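# Swap empty and full totes on a two-lane flow rack

## Task

On a flow rack with two gravity roller lanes (a supply lane sloping down toward the front and a return lane next to it sloping toward the back), the supply lane holds two empty totes ahead of one full tote, and two more full totes sit stacked on the stand next to the supply lane's upper end. Move both empty totes onto the return lane and both stacked full totes onto the supply lane behind the full tote already there. Done when every tote rests at the lower end of its own lane, touching the end stop or the tote ahead of it, and every item inside each tote is still in its original spot within that tote.

## Robot and tools

Robots: four identical i2rt Big YAM arms, arm1 to arm4, each with six joints, a five-fingered right hand and a wrist camera (armN_cam_wrist). Fixed room cameras: cam_back, cam_left, cam_over, cam_right. Foot (base_link) positions in the scene frame, metres: arm1 (0.000, -0.822, 0.853), arm2 (0.425, -0.799, 0.821), both facing roughly +y; arm3 (-0.427, 0.764, 0.754), arm4 (0.004, 0.769, 0.837), both facing roughly -y. Each foot points along its own +x. Table tops under the arms are at z=0.750. Reach is about 1.07 m from the joint1 axis.

Frame: one shared scene frame, origin on the floor, +z up. The hand point sits 0.045 m in front of the palm; its +z runs along straight fingers, +y leaves the palm face, +x crosses the palm away from the thumb. Straight fingers extend 0.06-0.07 m past the point. A wrist bracket on the little-finger side can strike things.

move: one action for any subset of arm1..arm4 plus an optional cameras list. Each arm entry may hold:
- joints: absolute targets keyed by name. Arm joints in radians: joint1_rad -2.879..2.879 (base yaw, positive counter-clockwise from above), joint2_rad 0..3.141 (shoulder), joint3_rad 0..3.019 (elbow), joint4_rad -1.692..1.57 (hand pitch, positive lifts fingers), joint5_rad -1.57..1.57 (sideways, positive to arm's right), joint6_rad -2.094..2.094 (roll). Hand keys on a -1..1 scale: hand_little, hand_ring, hand_middle, hand_index, hand_thumb_bend (+1 open/straight, -1 closed), hand_thumb_turn (+1 beside palm, -1 across palm), hand_force_limit (setting: about 0 N at -1 to 10 N at +1, 15 N for thumb motors), hand_speed (-0.96..1; full speed from +0.48 up).
- target: one absolute hand pose per arm, seven numbers [x, y, z, qw, qx, qy, qz], metres and unit quaternion in the scene frame, same form as the printed hand line. The hand moves in a straight line from its current hand_target toward it. With target, joints may only carry hand keys.
- speed: top path speed in m/s, 0.002..0.5, default 0.25; only allowed with target. Rotation is capped at twice that in rad/s.
- min_time_s: 0.1..8 s, minimum duration of that arm's joint motions.
All motions in one call start together; hand paths of a call finish together, paced by the slowest. Paths run 0.5-10 s; an action is capped at 15 s. Hands lag, drift and often end a centimetre or more off; they do not avoid obstacles or other arms. Unknown keys make a call invalid; out-of-range values make it refused, and after a refusal the rest of that reply's move/wait/finished_scene calls are skipped.

wait: seconds 0..10, optional cameras; nothing new is commanded.
zoom_image: camera plus region [x0, y0, x1, y1] in pixels of that camera's latest image, up to 504x504.
show_instructions: shows the reference pages; no arguments.
finished_scene: scene number; ends the scene irreversibly, so only call it once the totes are placed and stable.

Results: per robot, joint_positions (arm joints plus hand values and settings), Joint velocities ("within noise" if still), joint torques (wrap at ±28 N m for joints 3 and 4), hand and hand_target poses, joint_status/hand_status, hand_stopped_by (six words for little, ring, middle, index, thumb_bend, thumb_turn: moving, target, force, stalled, fault) and *_load_n in newtons (positive = pushed open). A "move" line reports each commanded robot as done or its worst status. Arms not named appear under "as last shown" with "not commanded". Status words: off_target (resting away, may still push); time_out (joint settles near where it was and keeps pushing; send its reported position to relax); not_followed / "joint command not followed" / "pose unreachable" (a self- or arm-collision check withheld the command; it may keep retrying). on_its_own lists uncommanded behaviour; "held at" is a target, not a reading. A "pictures" line gives image order; images may lag the state slightly.

Gripping: a finger motor starts only when its target changes by at least 0.002, stops at target or when load hits hand_force_limit (force limit starts at 0, speed at -0.8, so raise the limit before grasping). For gentle grips use hand_speed -0.94 or lower. With the thumb across the palm the hand wraps objects about 0.035-0.065 m thick, or handles down to about 0.025 m. A dropped grip shows as loads near 0.

Cautions: a hard squeeze or press between two arms (including one hand closing on another's fingers) ends the scene; the clearance check can be late. Arms keep pushing on contact, which heats motors; MOTOR HOT appears near 85 °C and at 100 °C the arm goes limp for 30-60 s (status limit_stop_at_motor_heat; resend targets afterwards). Avoid long stretched holds and pushing into unreachable poses. Do not drop totes, tilt them so contents shift, slam them onto the rollers, hit fixed structure hard, or knock anything out of the work area. Loose objects may occasionally get nudged by outside forces.

Each tool is called after "Emit:" by a JSON object that holds its "fn" and its "kwargs".

Reference images:

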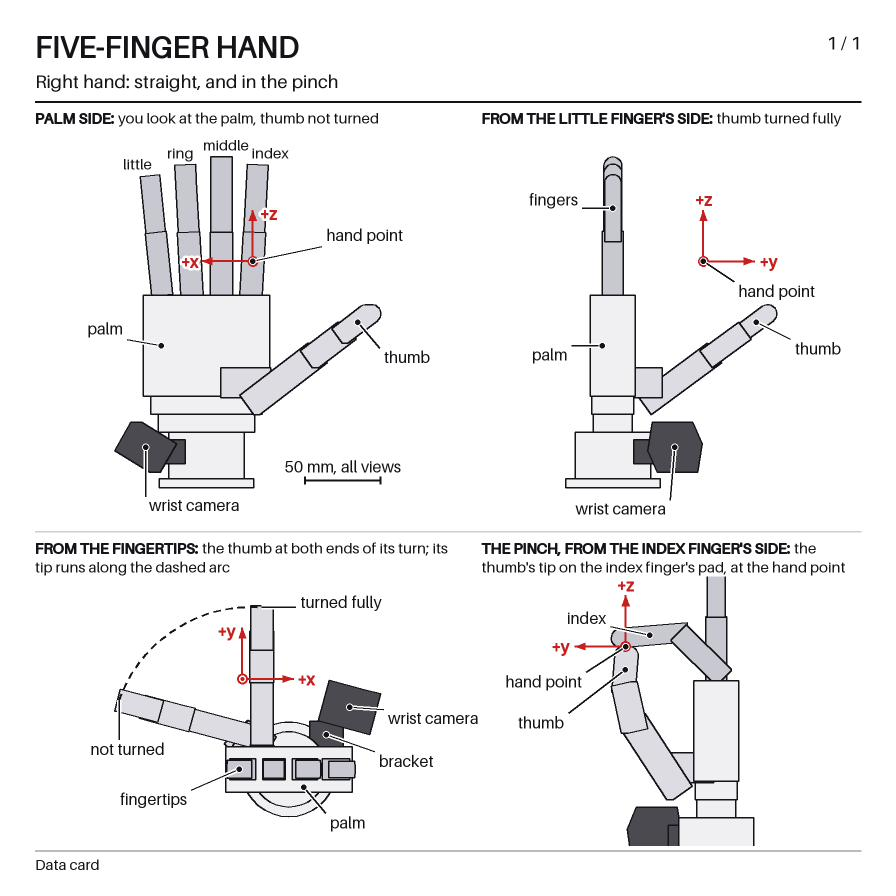

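## Session

Emit:
{"fn": "move", "kwargs": {}}

Scene clock: 0.00 s.
Joint torques (N m): no reading
Motor temperatures (°C): arm1=[30 29 33 29 32 32] | arm2=[35 32 27 33 33 28] | arm3=[32 31 33 31 32 28] | arm4=[32 33 30 30 31 31]
Heat: arm1: hottest joint3_rad 33 °C; arm2: hottest joint1_rad 35 °C; arm3: hottest joint3_rad 33 °C; arm4: hottest joint2_rad 33 °C.
Joint velocities: within noise
arm1.joint_positions: joint1_rad=-0.076 joint2_rad=+0.619 joint3_rad=+1.361 joint4_rad=-1.501 joint5_rad=-0.188 joint6_rad=-1.095 hand_little=+1.000 hand_ring=+1.000 hand_middle=+1.000 hand_index=+1.000 hand_thumb_turn=+1.000 hand_thumb_bend=+1.000 hand_force_limit=+0.000 hand_speed=-0.800
arm1.joint_status: not commanded
arm1.hand_stopped_by: target,target,target,target,target,target
arm1.little_load_n: 0.0
arm1.ring_load_n: -0.5
arm1.middle_load_n: 0.0
arm1.index_load_n: 0.0
arm1.thumb_bend_load_n: 0.0
arm1.thumb_turn_load_n: 0.0
arm1.hand: x=+0.0229 y=-0.6295 z=+1.2893 quat_wxyz=(-0.372, +0.789, +0.464, +0.154) (m; scene frame)
arm1.hand_target: x=+0.0228 y=-0.6296 z=+1.2975 quat_wxyz=(-0.380, +0.785, +0.463, +0.160) (m; scene frame)
arm1.hand_status: not commanded
arm2.joint_positions: joint1_rad=-0.037 joint2_rad=+0.543 joint3_rad=+1.333 joint4_rad=-1.183 joint5_rad=+0.130 joint6_rad=-1.215 hand_little=+1.000 hand_ring=+1.000 hand_middle=+1.000 hand_index=+1.000 hand_thumb_turn=+1.000 hand_thumb_bend=+1.000 hand_force_limit=+0.000 hand_speed=-0.800
arm2.joint_status: not commanded
arm2.hand_stopped_by: target,target,target,target,target,target
arm2.little_load_n: 0.0
arm2.ring_load_n: 0.0
arm2.middle_load_n: 0.0
arm2.index_load_n: 0.0
arm2.thumb_bend_load_n: 0.0
arm2.thumb_turn_load_n: 0.0
arm2.hand: x=+0.5121 y=-0.5821 z=+1.3306 quat_wxyz=(-0.407, +0.719, +0.415, +0.380) (m; scene frame)
arm2.hand_target: x=+0.5118 y=-0.5843 z=+1.3416 quat_wxyz=(-0.416, +0.714, +0.411, +0.386) (m; scene frame)
arm2.hand_status: not commanded
arm3.joint_positions: joint1_rad=-0.026 joint2_rad=+0.630 joint3_rad=+1.389 joint4_rad=-1.340 joint5_rad=-0.157 joint6_rad=-1.440 hand_little=+1.000 hand_ring=+1.000 hand_middle=+1.000 hand_index=+1.000 hand_thumb_turn=+1.000 hand_thumb_bend=+1.000 hand_force_limit=+0.000 hand_speed=-0.800
arm3.joint_status: not commanded
arm3.hand_stopped_by: target,target,target,target,target,target
arm3.little_load_n: 0.0
arm3.ring_load_n: 0.0
arm3.middle_load_n: 0.0
arm3.index_load_n: 0.0
arm3.thumb_bend_load_n: 0.0
arm3.thumb_turn_load_n: 0.0
arm3.hand: x=-0.4510 y=+0.5228 z=+1.2423 quat_wxyz=(+0.265, +0.604, -0.638, +0.398) (m; scene frame)
arm3.hand_target: x=-0.4510 y=+0.5241 z=+1.2520 quat_wxyz=(+0.271, +0.602, -0.633, +0.405) (m; scene frame)
arm3.hand_status: not commanded
arm4.joint_positions: joint1_rad=-0.016 joint2_rad=+0.546 joint3_rad=+1.333 joint4_rad=-1.257 joint5_rad=-0.003 joint6_rad=-1.138 hand_little=+1.000 hand_ring=+1.000 hand_middle=+1.000 hand_index=+1.000 hand_thumb_turn=+1.000 hand_thumb_bend=+1.000 hand_force_limit=+0.000 hand_speed=-0.800
arm4.joint_status: not commanded
arm4.hand_stopped_by: target,target,target,target,target,target
arm4.little_load_n: 0.0
arm4.ring_load_n: 0.0
arm4.middle_load_n: 0.0
arm4.index_load_n: 0.0
arm4.thumb_bend_load_n: 0.0
arm4.thumb_turn_load_n: 0.0
arm4.hand: x=-0.0447 y=+0.5550 z=+1.3250 quat_wxyz=(+0.290, +0.447, -0.724, +0.438) (m; scene frame)
arm4.hand_target: x=-0.0446 y=+0.5569 z=+1.3335 quat_wxyz=(+0.295, +0.444, -0.720, +0.445) (m; scene frame)
arm4.hand_status: not commanded
pictures: arm1_cam_wrist, arm2_cam_wrist, arm3_cam_wrist, arm4_cam_wrist, cam_back, cam_left, cam_over, cam_right
Images, in order (width x height): arm1_cam_wrist 896x504, arm2_cam_wrist 896x504, arm3_cam_wrist 896x504, arm4_cam_wrist 896x504, cam_back 896x504, cam_left 896x504, cam_over 896x504, cam_right 896x504.

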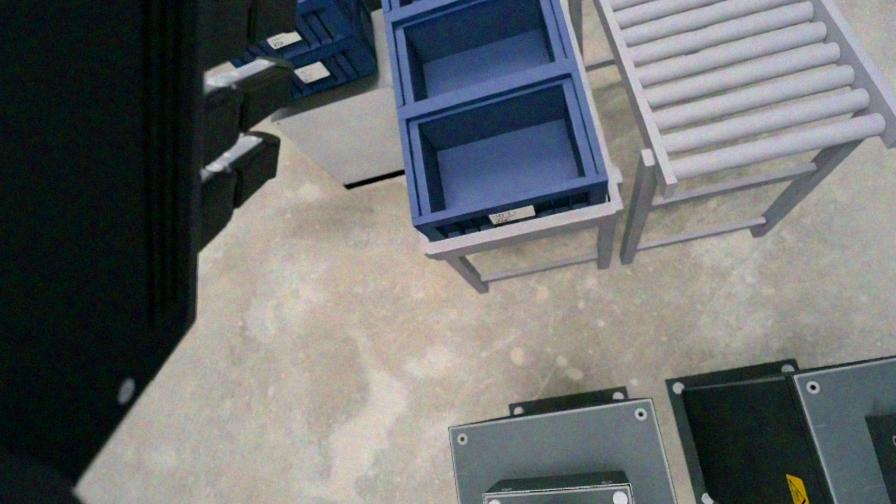

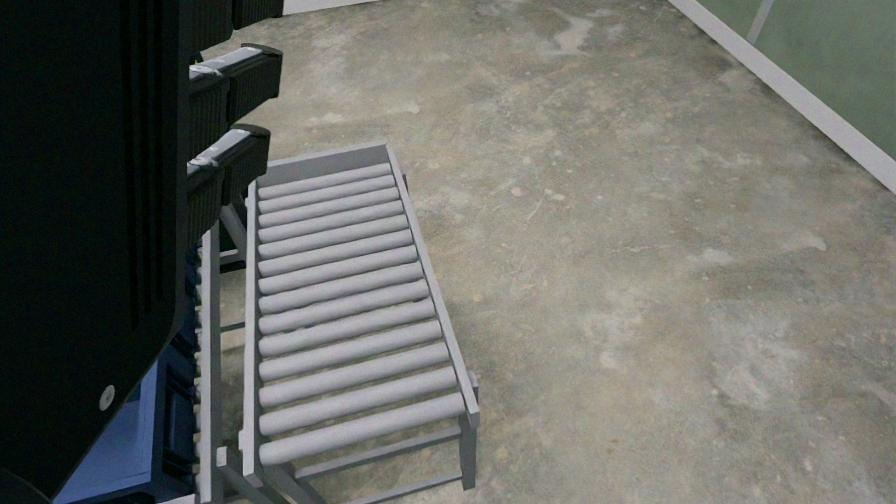

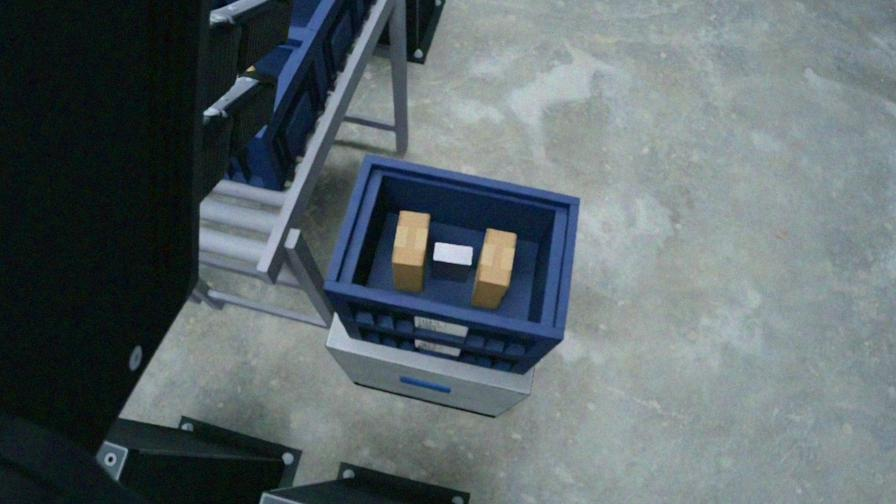

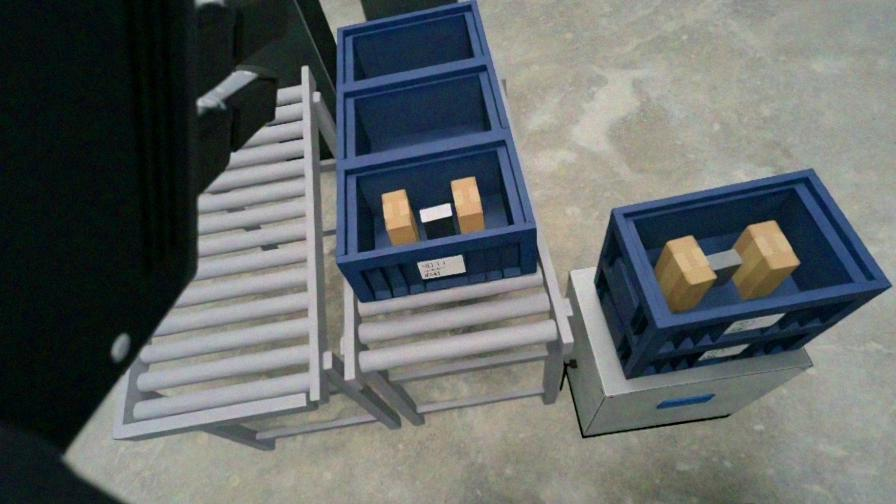

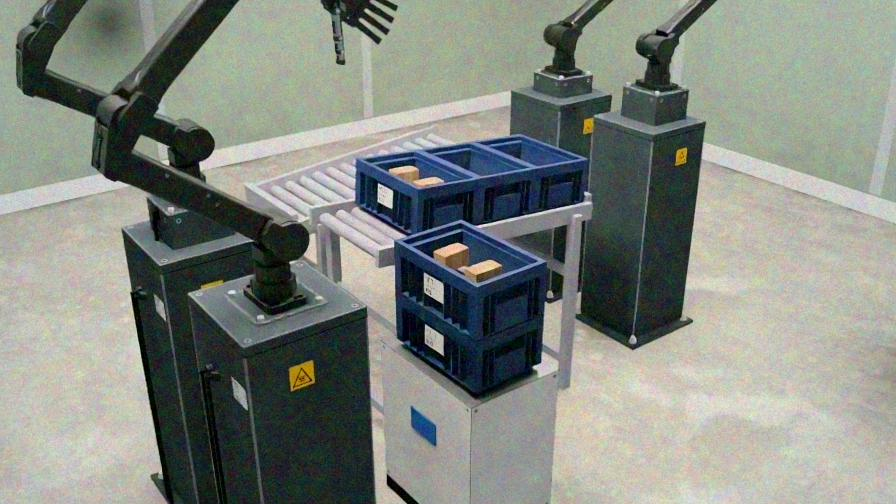

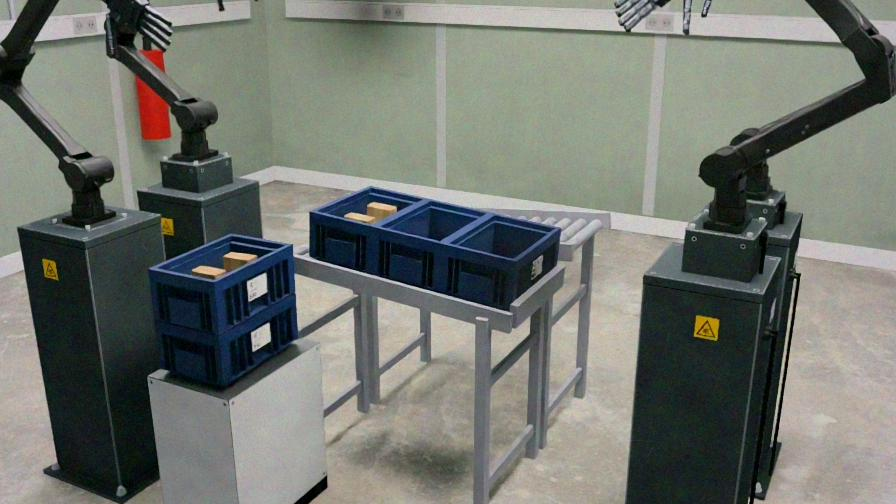

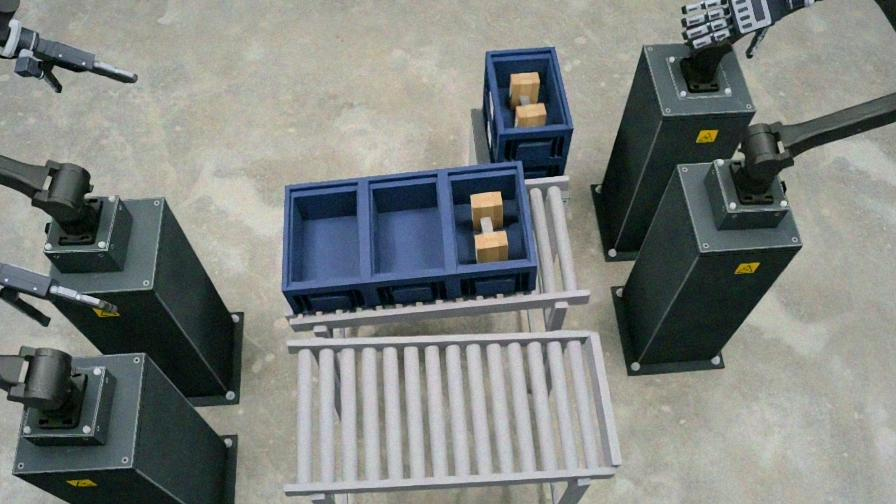

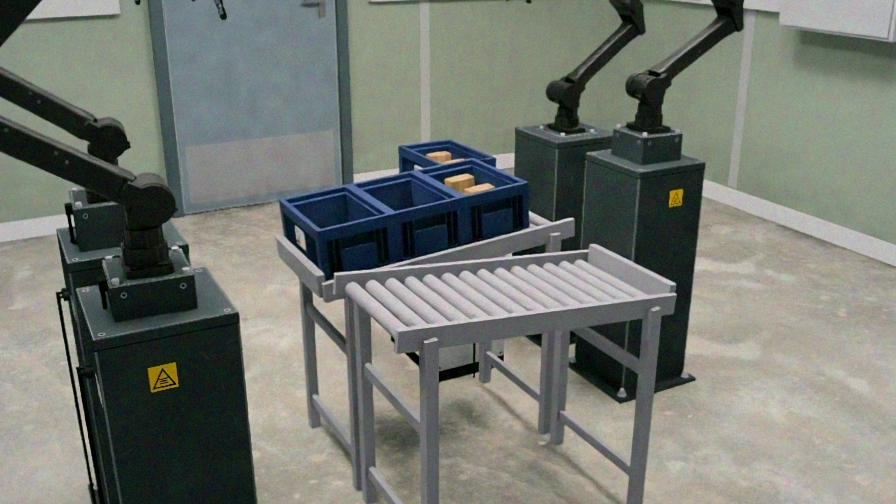

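Emit:
{"fn": "zoom_image", "kwargs": {"camera": "cam_left", "region": [140, 180, 600, 400]}}

Emit:
{"fn": "zoom_image", "kwargs": {"camera": "cam_over", "region": [270, 30, 630, 330]}}

Emit:
{"fn": "zoom_image", "kwargs": {"camera": "arm3_cam_wrist", "region": [300, 120, 620, 420]}}

Emit:
{"fn": "zoom_image", "kwargs": {"camera": "cam_back", "region": [340, 110, 620, 400]}}

Emit:
{"fn": "zoom_image", "kwargs": {"camera": "cam_right", "region": [260, 120, 700, 400]}}

Scaled by 1.096.

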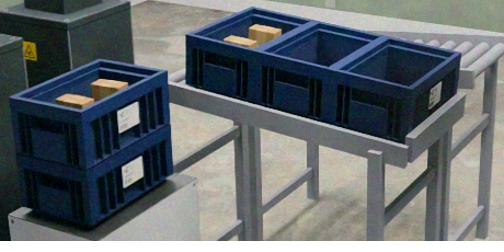

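Scaled by 1.400.

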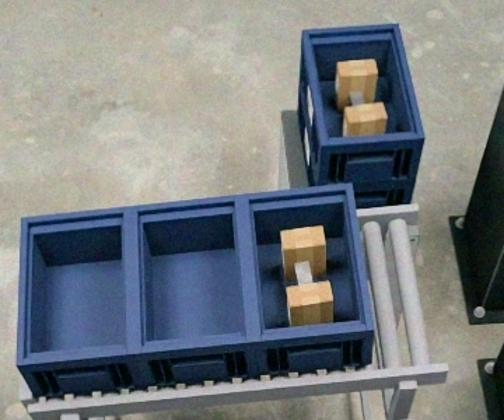

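Scaled by 1.575.

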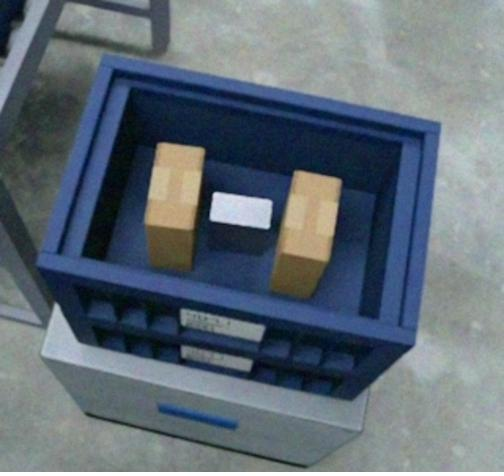

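Scaled by 1.738.

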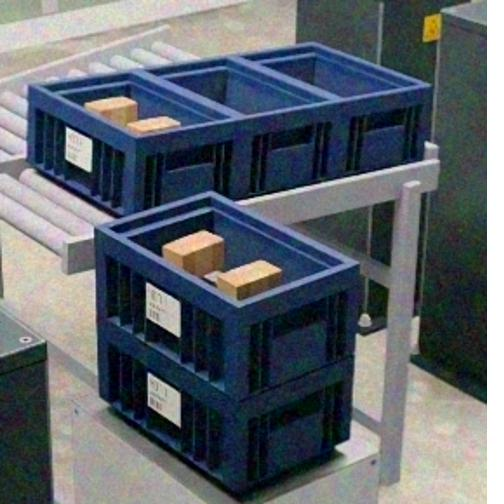

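Scaled by 1.145.

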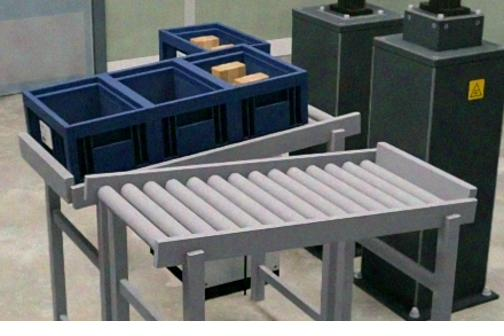

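Emit:
{"fn": "zoom_image", "kwargs": {"camera": "cam_left", "region": [430, 200, 580, 320]}}

Emit:
{"fn": "zoom_image", "kwargs": {"camera": "cam_back", "region": [380, 210, 560, 400]}}

Emit:
{"fn": "zoom_image", "kwargs": {"camera": "arm1_cam_wrist", "region": [360, 0, 680, 300]}}

Emit:
{"fn": "zoom_image", "kwargs": {"camera": "arm4_cam_wrist", "region": [300, 0, 600, 320]}}

Scaled by 3.360.

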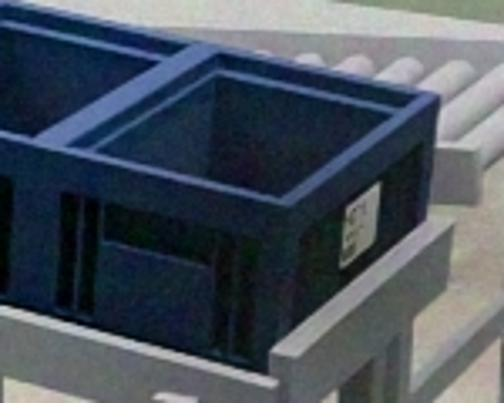

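Scaled by 2.653.

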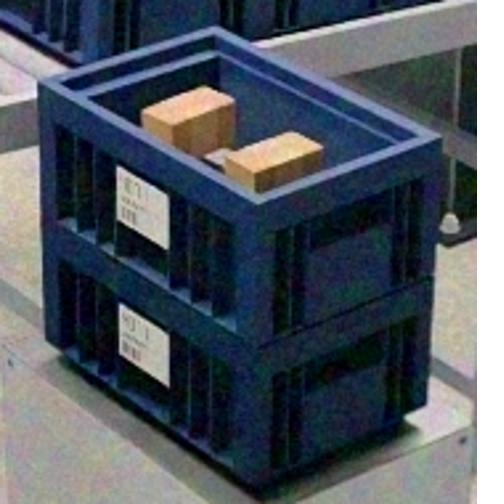

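Scaled by 1.575.

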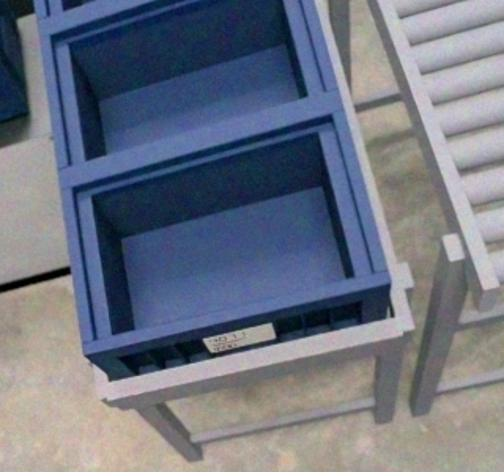

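Scaled by 1.575.

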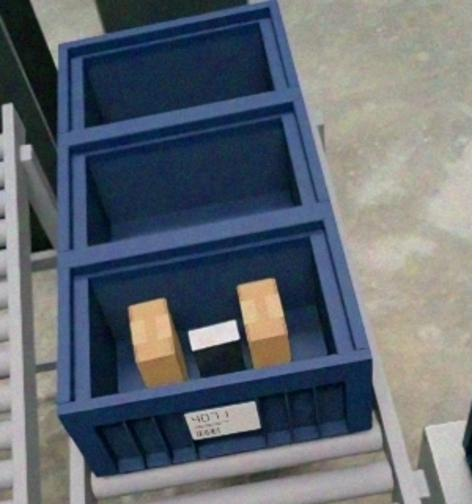

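Emit:
{"fn": "move", "kwargs": {"arm1": {"target": [-0.24, -0.32, 0.98, 0, 0.7071, 0.7071, 0], "speed": 0.2}, "arm2": {"joints": {"joint6_rad": 1.9, "joint4_rad": -1.55}}, "arm3": {"joints": {"joint6_rad": 1.5, "joint4_rad": -1.55}}, "arm4": {"target": [0.26, 0.12, 1.05, 0, 0.7071, -0.7071, 0], "speed": 0.2}, "cameras": ["arm1_cam_wrist", "arm4_cam_wrist", "cam_over"]}}

Scene clock: 234.47 s.
Joint torques (N m): arm1=[1.79 -20.42 12.44 -0.76 0.06 -0.18] | arm2=[-0.44 3.72 7.77 0.83 0.12 0.14] | arm3=[0.03 1.44 9.24 1.18 -0.02 0.18] | arm4=[-0.32 -22.36 10.66 -0.09 0 -0.16]
Motor temperatures (°C): arm1=[30 29 38 29 30 31] | arm2=[34 32 33 31 32 28] | arm3=[31 31 46 31 31 28] | arm4=[31 33 39 30 30 29]
Heat: arm1: hottest joint3_rad 38 °C; arm2: hottest joint1_rad 34 °C; arm3: hottest joint3_rad 46 °C; arm4: hottest joint3_rad 39 °C.
move: arm1 off_target; arm2 done; arm3 done; arm4 off_target
Joint velocities: within noise
arm1.joint_positions: joint1_rad=+0.544 joint2_rad=+1.960 joint3_rad=+1.787 joint4_rad=-1.414 joint5_rad=-0.001 joint6_rad=-1.049 hand_little=+1.000 hand_ring=+1.000 hand_middle=+1.000 hand_index=+1.000 hand_thumb_turn=+1.000 hand_thumb_bend=+1.000 hand_force_limit=+0.000 hand_speed=-0.800
arm1.joint_status: not commanded
arm1.hand_stopped_by: target,target,target,target,target,target
arm1.little_load_n: 0.0
arm1.ring_load_n: 0.0
arm1.middle_load_n: 0.0
arm1.index_load_n: 0.0
arm1.thumb_bend_load_n: -0.5
arm1.thumb_turn_load_n: 0.0
arm1.hand: x=-0.2314 y=-0.3283 z=+0.9738 quat_wxyz=(+0.009, +0.713, +0.701, -0.001) (m; scene frame)
arm1.hand_target: x=-0.2398 y=-0.3204 z=+0.9800 quat_wxyz=(+0.000, +0.707, +0.707, +0.000) (m; scene frame)
arm1.hand_status: off_target (0.013 m and 1.4 deg from the pose sent, 0.510 m and 55.2 deg at the start)
arm2.joint_positions: joint1_rad=-0.037 joint2_rad=+0.543 joint3_rad=+1.333 joint4_rad=-1.536 joint5_rad=+0.130 joint6_rad=+1.892 hand_little=+1.000 hand_ring=+1.000 hand_middle=+1.000 hand_index=+1.000 hand_thumb_turn=+1.000 hand_thumb_bend=+1.000 hand_force_limit=+0.000 hand_speed=-0.800
arm2.joint_status: all done
arm2.hand_stopped_by: target,target,target,target,target,target
arm2.little_load_n: 0.0
arm2.ring_load_n: 0.0
arm2.middle_load_n: 0.0
arm2.index_load_n: 0.0
arm2.thumb_bend_load_n: 0.0
arm2.thumb_turn_load_n: 0.0
arm2.hand: x=+0.4211 y=-0.5631 z=+1.3264 quat_wxyz=(-0.296, +0.482, -0.777, -0.276) (m; scene frame)
arm2.hand_target: x=+0.4211 y=-0.5677 z=+1.3336 quat_wxyz=(-0.297, +0.478, -0.778, -0.279) (m; scene frame)
arm2.hand_status: not commanded
arm3.joint_positions: joint1_rad=-0.026 joint2_rad=+0.630 joint3_rad=+1.389 joint4_rad=-1.541 joint5_rad=-0.157 joint6_rad=+1.490 hand_little=+1.000 hand_ring=+1.000 hand_middle=+1.000 hand_index=+1.000 hand_thumb_turn=+1.000 hand_thumb_bend=+1.000 hand_force_limit=+0.000 hand_speed=-0.800
arm3.joint_status: all done
arm3.hand_stopped_by: target,target,target,target,target,target
arm3.little_load_n: 0.0
arm3.ring_load_n: 0.0
arm3.middle_load_n: 0.0
arm3.index_load_n: 0.0
arm3.thumb_bend_load_n: -0.5
arm3.thumb_turn_load_n: 0.0
arm3.hand: x=-0.3341 y=+0.5300 z=+1.2622 quat_wxyz=(-0.309, -0.605, -0.695, +0.236) (m; scene frame)
arm3.hand_target: x=-0.3343 y=+0.5332 z=+1.2697 quat_wxyz=(-0.313, -0.607, -0.691, +0.238) (m; scene frame)
arm3.hand_status: not commanded
arm4.joint_positions: joint1_rad=+0.450 joint2_rad=+2.300 joint3_rad=+2.595 joint4_rad=-1.676 joint5_rad=+0.013 joint6_rad=-1.147 hand_little=+1.000 hand_ring=+1.000 hand_middle=+1.000 hand_index=+1.000 hand_thumb_turn=+1.000 hand_thumb_bend=+1.000 hand_force_limit=+0.000 hand_speed=-0.800
arm4.joint_status: not commanded
arm4.hand_stopped_by: target,target,target,target,target,target
arm4.little_load_n: 0.0
arm4.ring_load_n: 0.0
arm4.middle_load_n: 0.0
arm4.index_load_n: 0.0
arm4.thumb_bend_load_n: 0.0
arm4.thumb_turn_load_n: 0.0
arm4.hand: x=+0.2503 y=+0.1252 z=+1.0457 quat_wxyz=(+0.041, +0.705, -0.702, +0.088) (m; scene frame)
arm4.hand_target: x=+0.2595 y=+0.1212 z=+1.0493 quat_wxyz=(+0.044, +0.711, -0.695, +0.096) (m; scene frame)
arm4.hand_status: off_target (0.012 m and 11.1 deg from the pose sent, 0.598 m and 68.2 deg at the start; a joint's target at an end of its range on 33 of 119 steps)
pictures: arm1_cam_wrist, arm4_cam_wrist, cam_over
Images, in order (width x height): arm1_cam_wrist 896x504, arm4_cam_wrist 896x504, cam_over 896x504.

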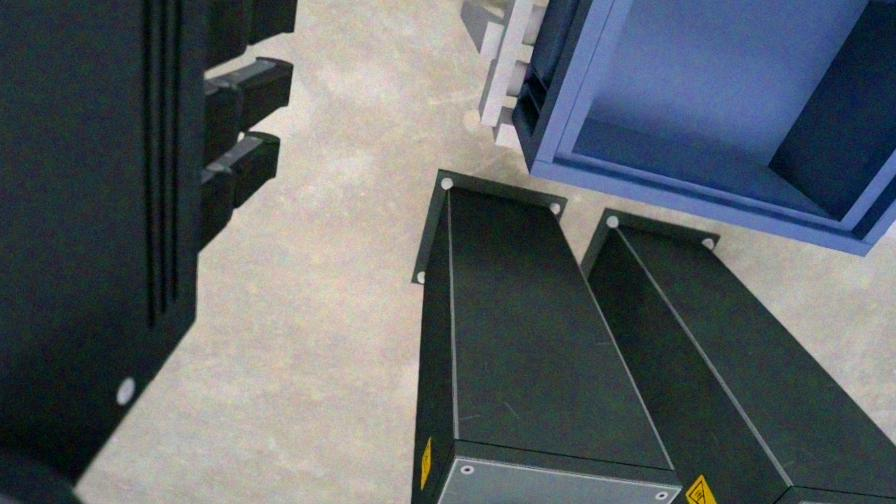

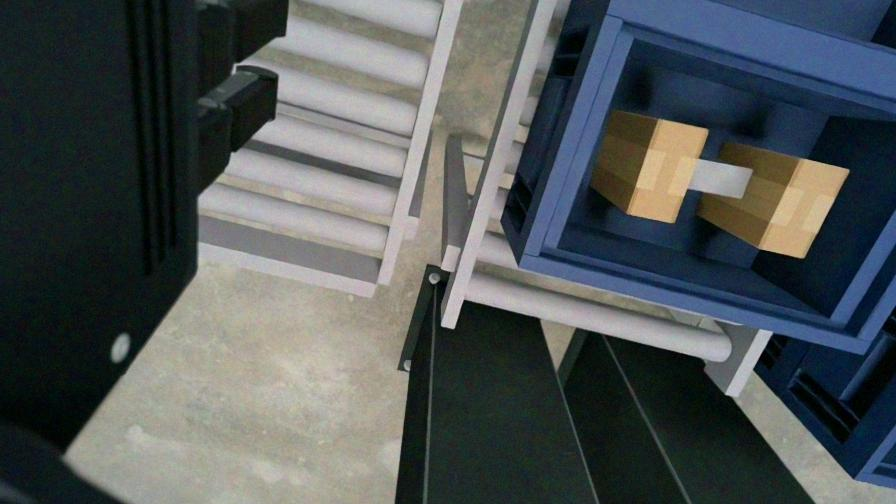

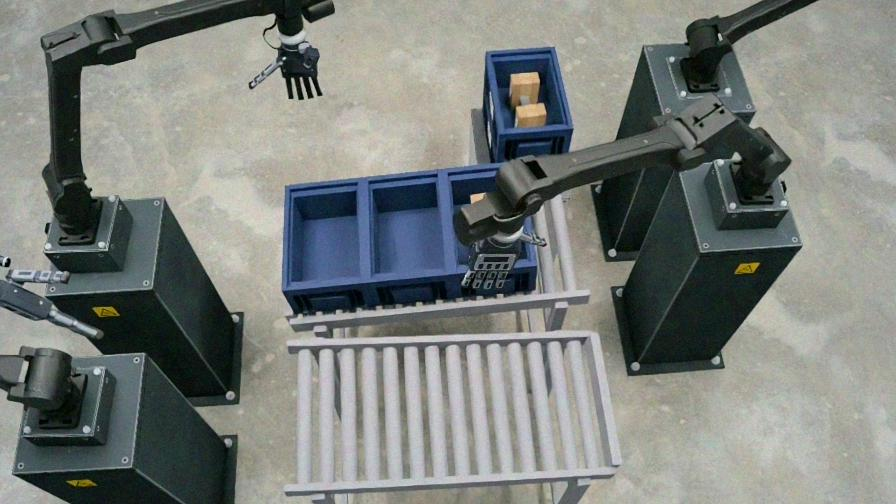

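Emit:
{"fn": "move", "kwargs": {"arm1": {"target": [-0.20, -0.307, 0.80, -0.0475, 0.7055, 0.7055, 0.0475], "speed": 0.15, "joints": {"hand_speed": 0.0, "hand_index": 0.0, "hand_middle": 0.0, "hand_ring": 0.0, "hand_little": 0.0, "hand_thumb_turn": -1.0}}, "arm2": {"target": [0.24, -0.26, 0.90, -0.0475, 0.7055, -0.7055, -0.0475], "speed": 0.25, "joints": {"hand_speed": 0.0, "hand_index": 0.0, "hand_middle": 0.0, "hand_ring": 0.0, "hand_little": 0.0, "hand_thumb_turn": -1.0}}, "arm4": {"target": [0.24, 0.13, 0.92, -0.0475, 0.7055, -0.7055, -0.0475], "speed": 0.15, "joints": {"hand_speed": 0.0, "hand_index": 0.0, "hand_middle": 0.0, "hand_ring": 0.0, "hand_little": 0.0, "hand_thumb_turn": -1.0}}, "cameras": ["arm1_cam_wrist", "arm2_cam_wrist", "arm4_cam_wrist", "cam_over", "cam_left", "cam_right"]}}

Scene clock: 290.73 s.
Joint torques (N m): arm1=[0.62 -19.66 7.97 0.24 0.42 -0.16] | arm2=[0.21 -12.69 9.66 0.14 -0.11 -0.03] | arm3=[0.09 0.62 9.16 1.18 -0.06 0.11] | arm4=[-1.79 -22.71 6.26 -0.42 -0.04 -0.13]
Motor temperatures (°C): arm1=[30 31 40 29 29 31] | arm2=[34 32 33 31 31 28] | arm3=[31 31 46 30 31 28] | arm4=[31 37 45 29 30 29]
Heat: arm1: hottest joint3_rad 40 °C; arm2: hottest joint1_rad 34 °C; arm3: hottest joint3_rad 46 °C; arm4: hottest joint3_rad 45 °C.
move: arm1 off_target; arm2 off_target; arm4 off_target
Joint velocities: within noise
arm1.joint_positions: joint1_rad=+0.511 joint2_rad=+2.032 joint3_rad=+1.446 joint4_rad=-0.856 joint5_rad=+0.052 joint6_rad=-1.099 hand_little=+0.000 hand_ring=+0.000 hand_middle=+0.000 hand_index=+0.000 hand_thumb_turn=-1.000 hand_thumb_bend=+1.000 hand_force_limit=+0.000 hand_speed=+0.000
arm1.joint_status: all done
arm1.hand_stopped_by: target,target,target,target,target,target
arm1.little_load_n: 0.0
arm1.ring_load_n: 0.0
arm1.middle_load_n: 0.5
arm1.index_load_n: 0.0
arm1.thumb_bend_load_n: 0.0
arm1.thumb_turn_load_n: 0.0
arm1.hand: x=-0.2053 y=-0.3098 z=+0.8094 quat_wxyz=(-0.052, +0.706, +0.705, +0.046) (m; scene frame)
arm1.hand_target: x=-0.1999 y=-0.3072 z=+0.8001 quat_wxyz=(-0.048, +0.706, +0.705, +0.047) (m; scene frame)
arm1.hand_status: off_target (0.011 m and 0.5 deg from the pose sent, 0.178 m and 8.6 deg at the start)
arm2.joint_positions: joint1_rad=+0.289 joint2_rad=+1.691 joint3_rad=+1.238 joint4_rad=-1.021 joint5_rad=+0.032 joint6_rad=+1.830 hand_little=+0.000 hand_ring=+0.000 hand_middle=+0.000 hand_index=+0.000 hand_thumb_turn=-1.000 hand_thumb_bend=+1.000 hand_force_limit=+0.000 hand_speed=+0.000
arm2.joint_status: all done
arm2.hand_stopped_by: target,target,target,target,target,target
arm2.little_load_n: 0.0
arm2.ring_load_n: 0.0
arm2.middle_load_n: 0.0
arm2.index_load_n: 0.0
arm2.thumb_bend_load_n: -0.5
arm2.thumb_turn_load_n: 0.0
arm2.hand: x=+0.2508 y=-0.2763 z=+0.8865 quat_wxyz=(-0.040, +0.700, -0.713, -0.032) (m; scene frame)
arm2.hand_target: x=+0.2402 y=-0.2608 z=+0.9004 quat_wxyz=(-0.048, +0.705, -0.706, -0.048) (m; scene frame)
arm2.hand_status: off_target (0.024 m and 2.3 deg from the pose sent, 0.554 m and 47.4 deg at the start)
arm3: as last shown
arm3.thumb_bend_load_n: 0.0
arm4.joint_positions: joint1_rad=+0.435 joint2_rad=+2.430 joint3_rad=+2.562 joint4_rad=-1.676 joint5_rad=-0.049 joint6_rad=-1.167 hand_little=+0.000 hand_ring=+0.000 hand_middle=+0.000 hand_index=+0.000 hand_thumb_turn=-1.000 hand_thumb_bend=+1.000 hand_force_limit=+0.000 hand_speed=+0.000
arm4.joint_status: all done
arm4.hand_stopped_by: target,target,target,target,target,target
arm4.little_load_n: 0.5
arm4.ring_load_n: 0.0
arm4.middle_load_n: 0.0
arm4.index_load_n: 0.0
arm4.thumb_bend_load_n: 0.0
arm4.thumb_turn_load_n: 0.0
arm4.hand: x=+0.2499 y=+0.1275 z=+0.9453 quat_wxyz=(-0.016, +0.711, -0.703, +0.023) (m; scene frame)
arm4.hand_target: x=+0.2397 y=+0.1311 z=+0.9201 quat_wxyz=(-0.027, +0.710, -0.704, -0.003) (m; scene frame)
arm4.hand_status: off_target (0.027 m and 8.9 deg from the pose sent, 0.126 m and 18.6 deg at the start; a joint's target at an end of its range on 92 of 96 steps)
pictures: arm1_cam_wrist, arm2_cam_wrist, arm4_cam_wrist, cam_left, cam_over, cam_right
Images, in order (width x height): arm1_cam_wrist 896x504, arm2_cam_wrist 896x504, arm4_cam_wrist 896x504, cam_left 896x504, cam_over 896x504, cam_right 896x504.

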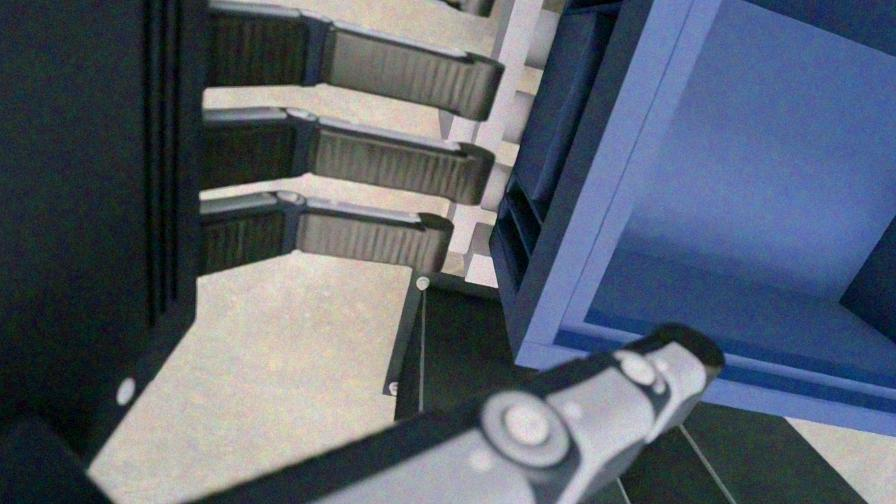

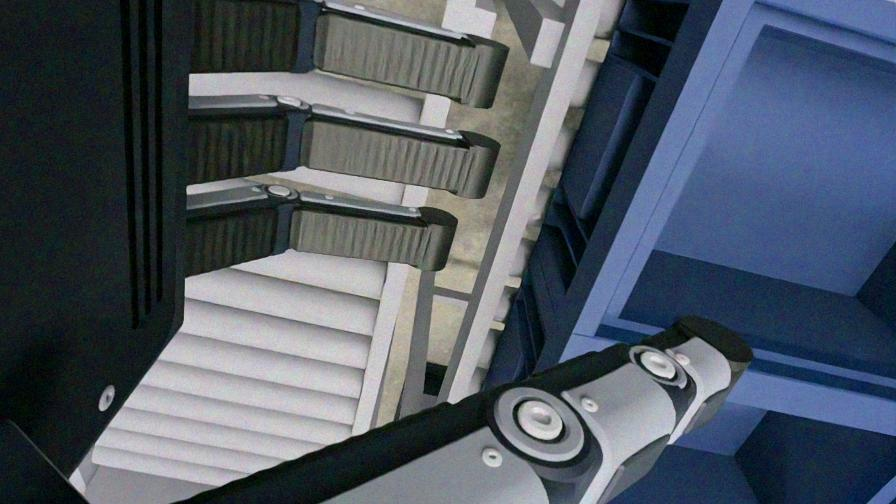

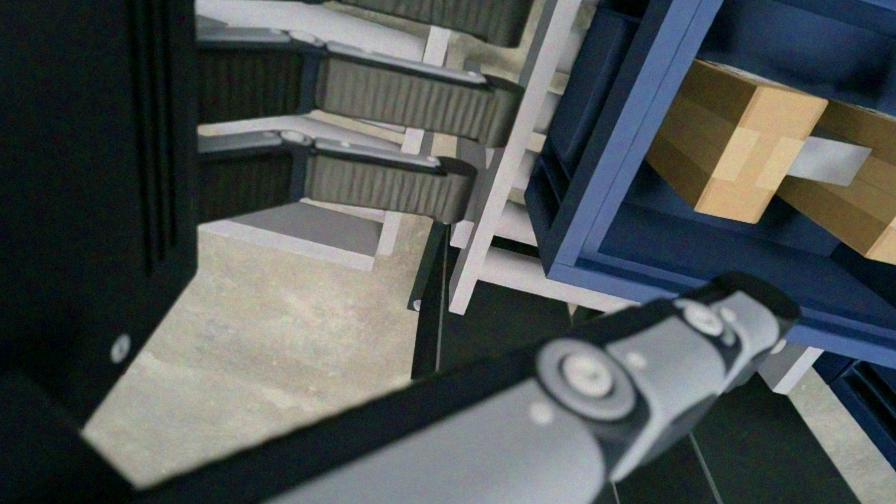

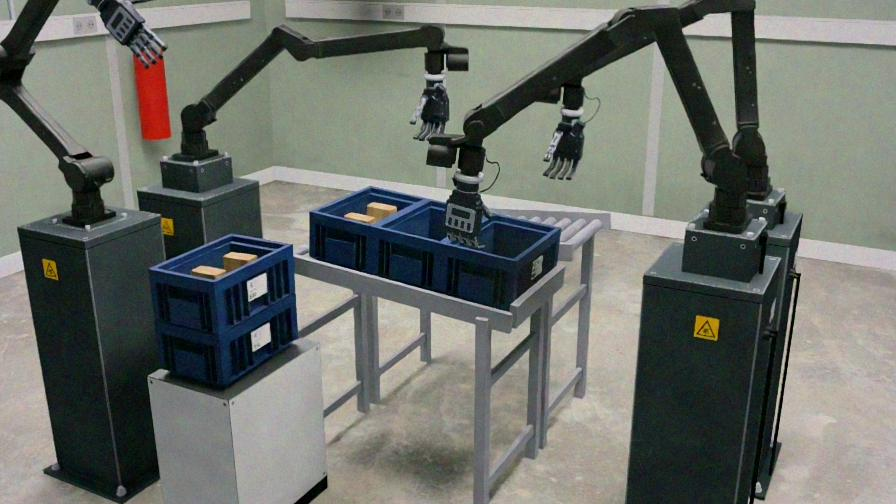

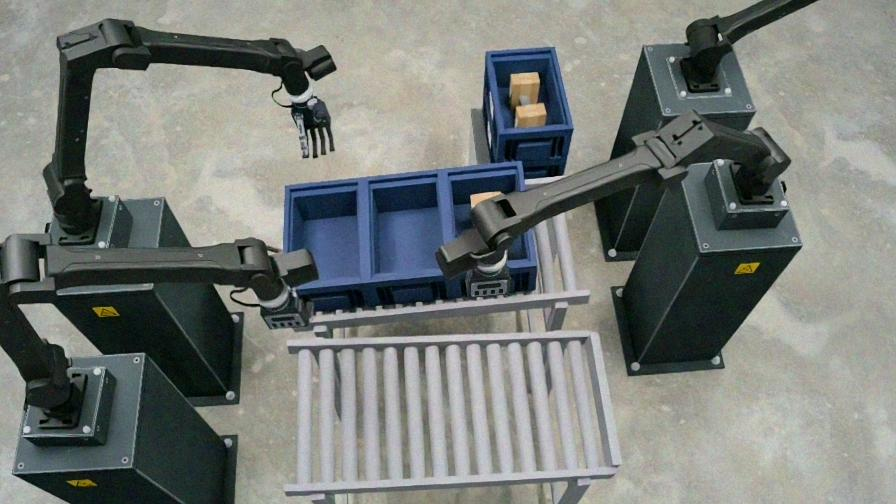

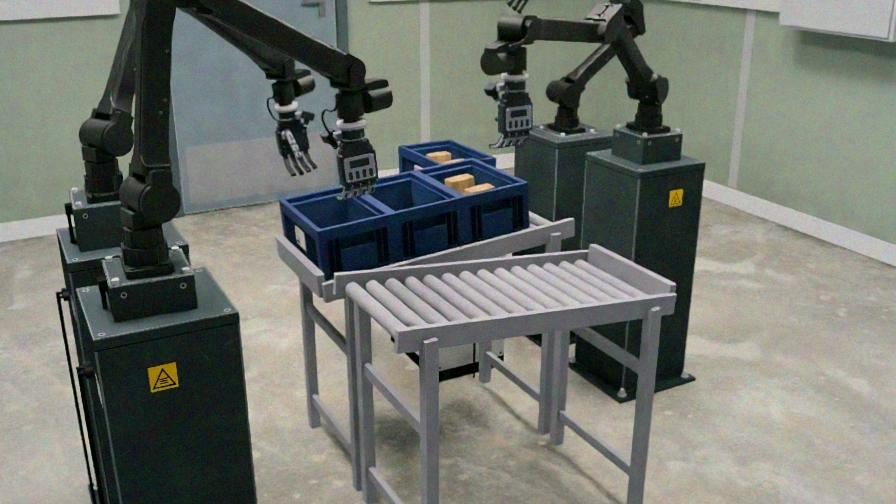

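Emit:
{"fn": "zoom_image", "kwargs": {"camera": "cam_left", "region": [300, 180, 440, 290]}}

Emit:
{"fn": "zoom_image", "kwargs": {"camera": "cam_right", "region": [380, 160, 540, 270]}}

Emit:
{"fn": "zoom_image", "kwargs": {"camera": "cam_left", "region": [140, 230, 300, 390]}}

Emit:
{"fn": "zoom_image", "kwargs": {"camera": "arm2_cam_wrist", "region": [400, 0, 896, 360]}}

Scaled by 3.600.

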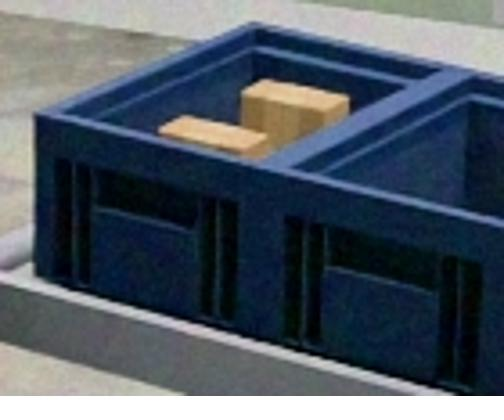

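Scaled by 3.150.

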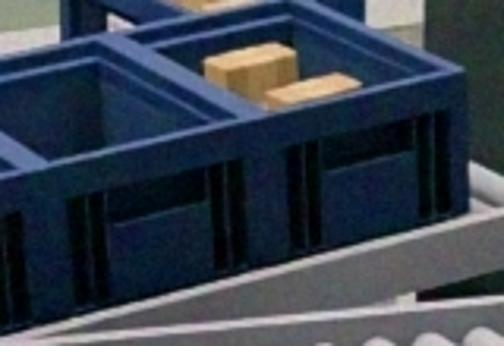

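Scaled by 3.150.

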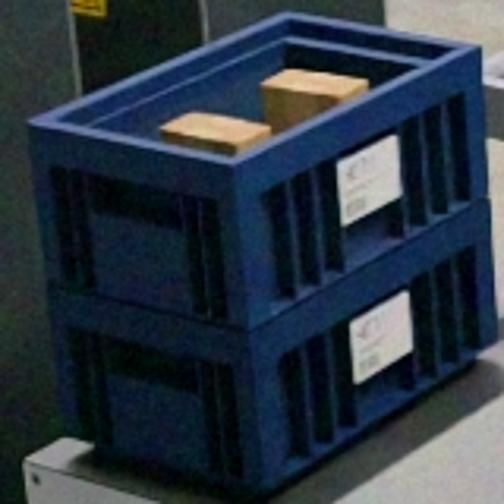

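Scaled by 1.016.

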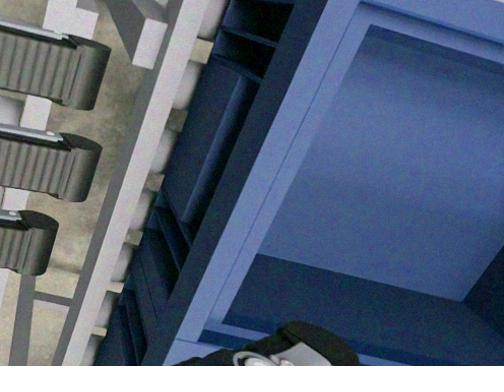

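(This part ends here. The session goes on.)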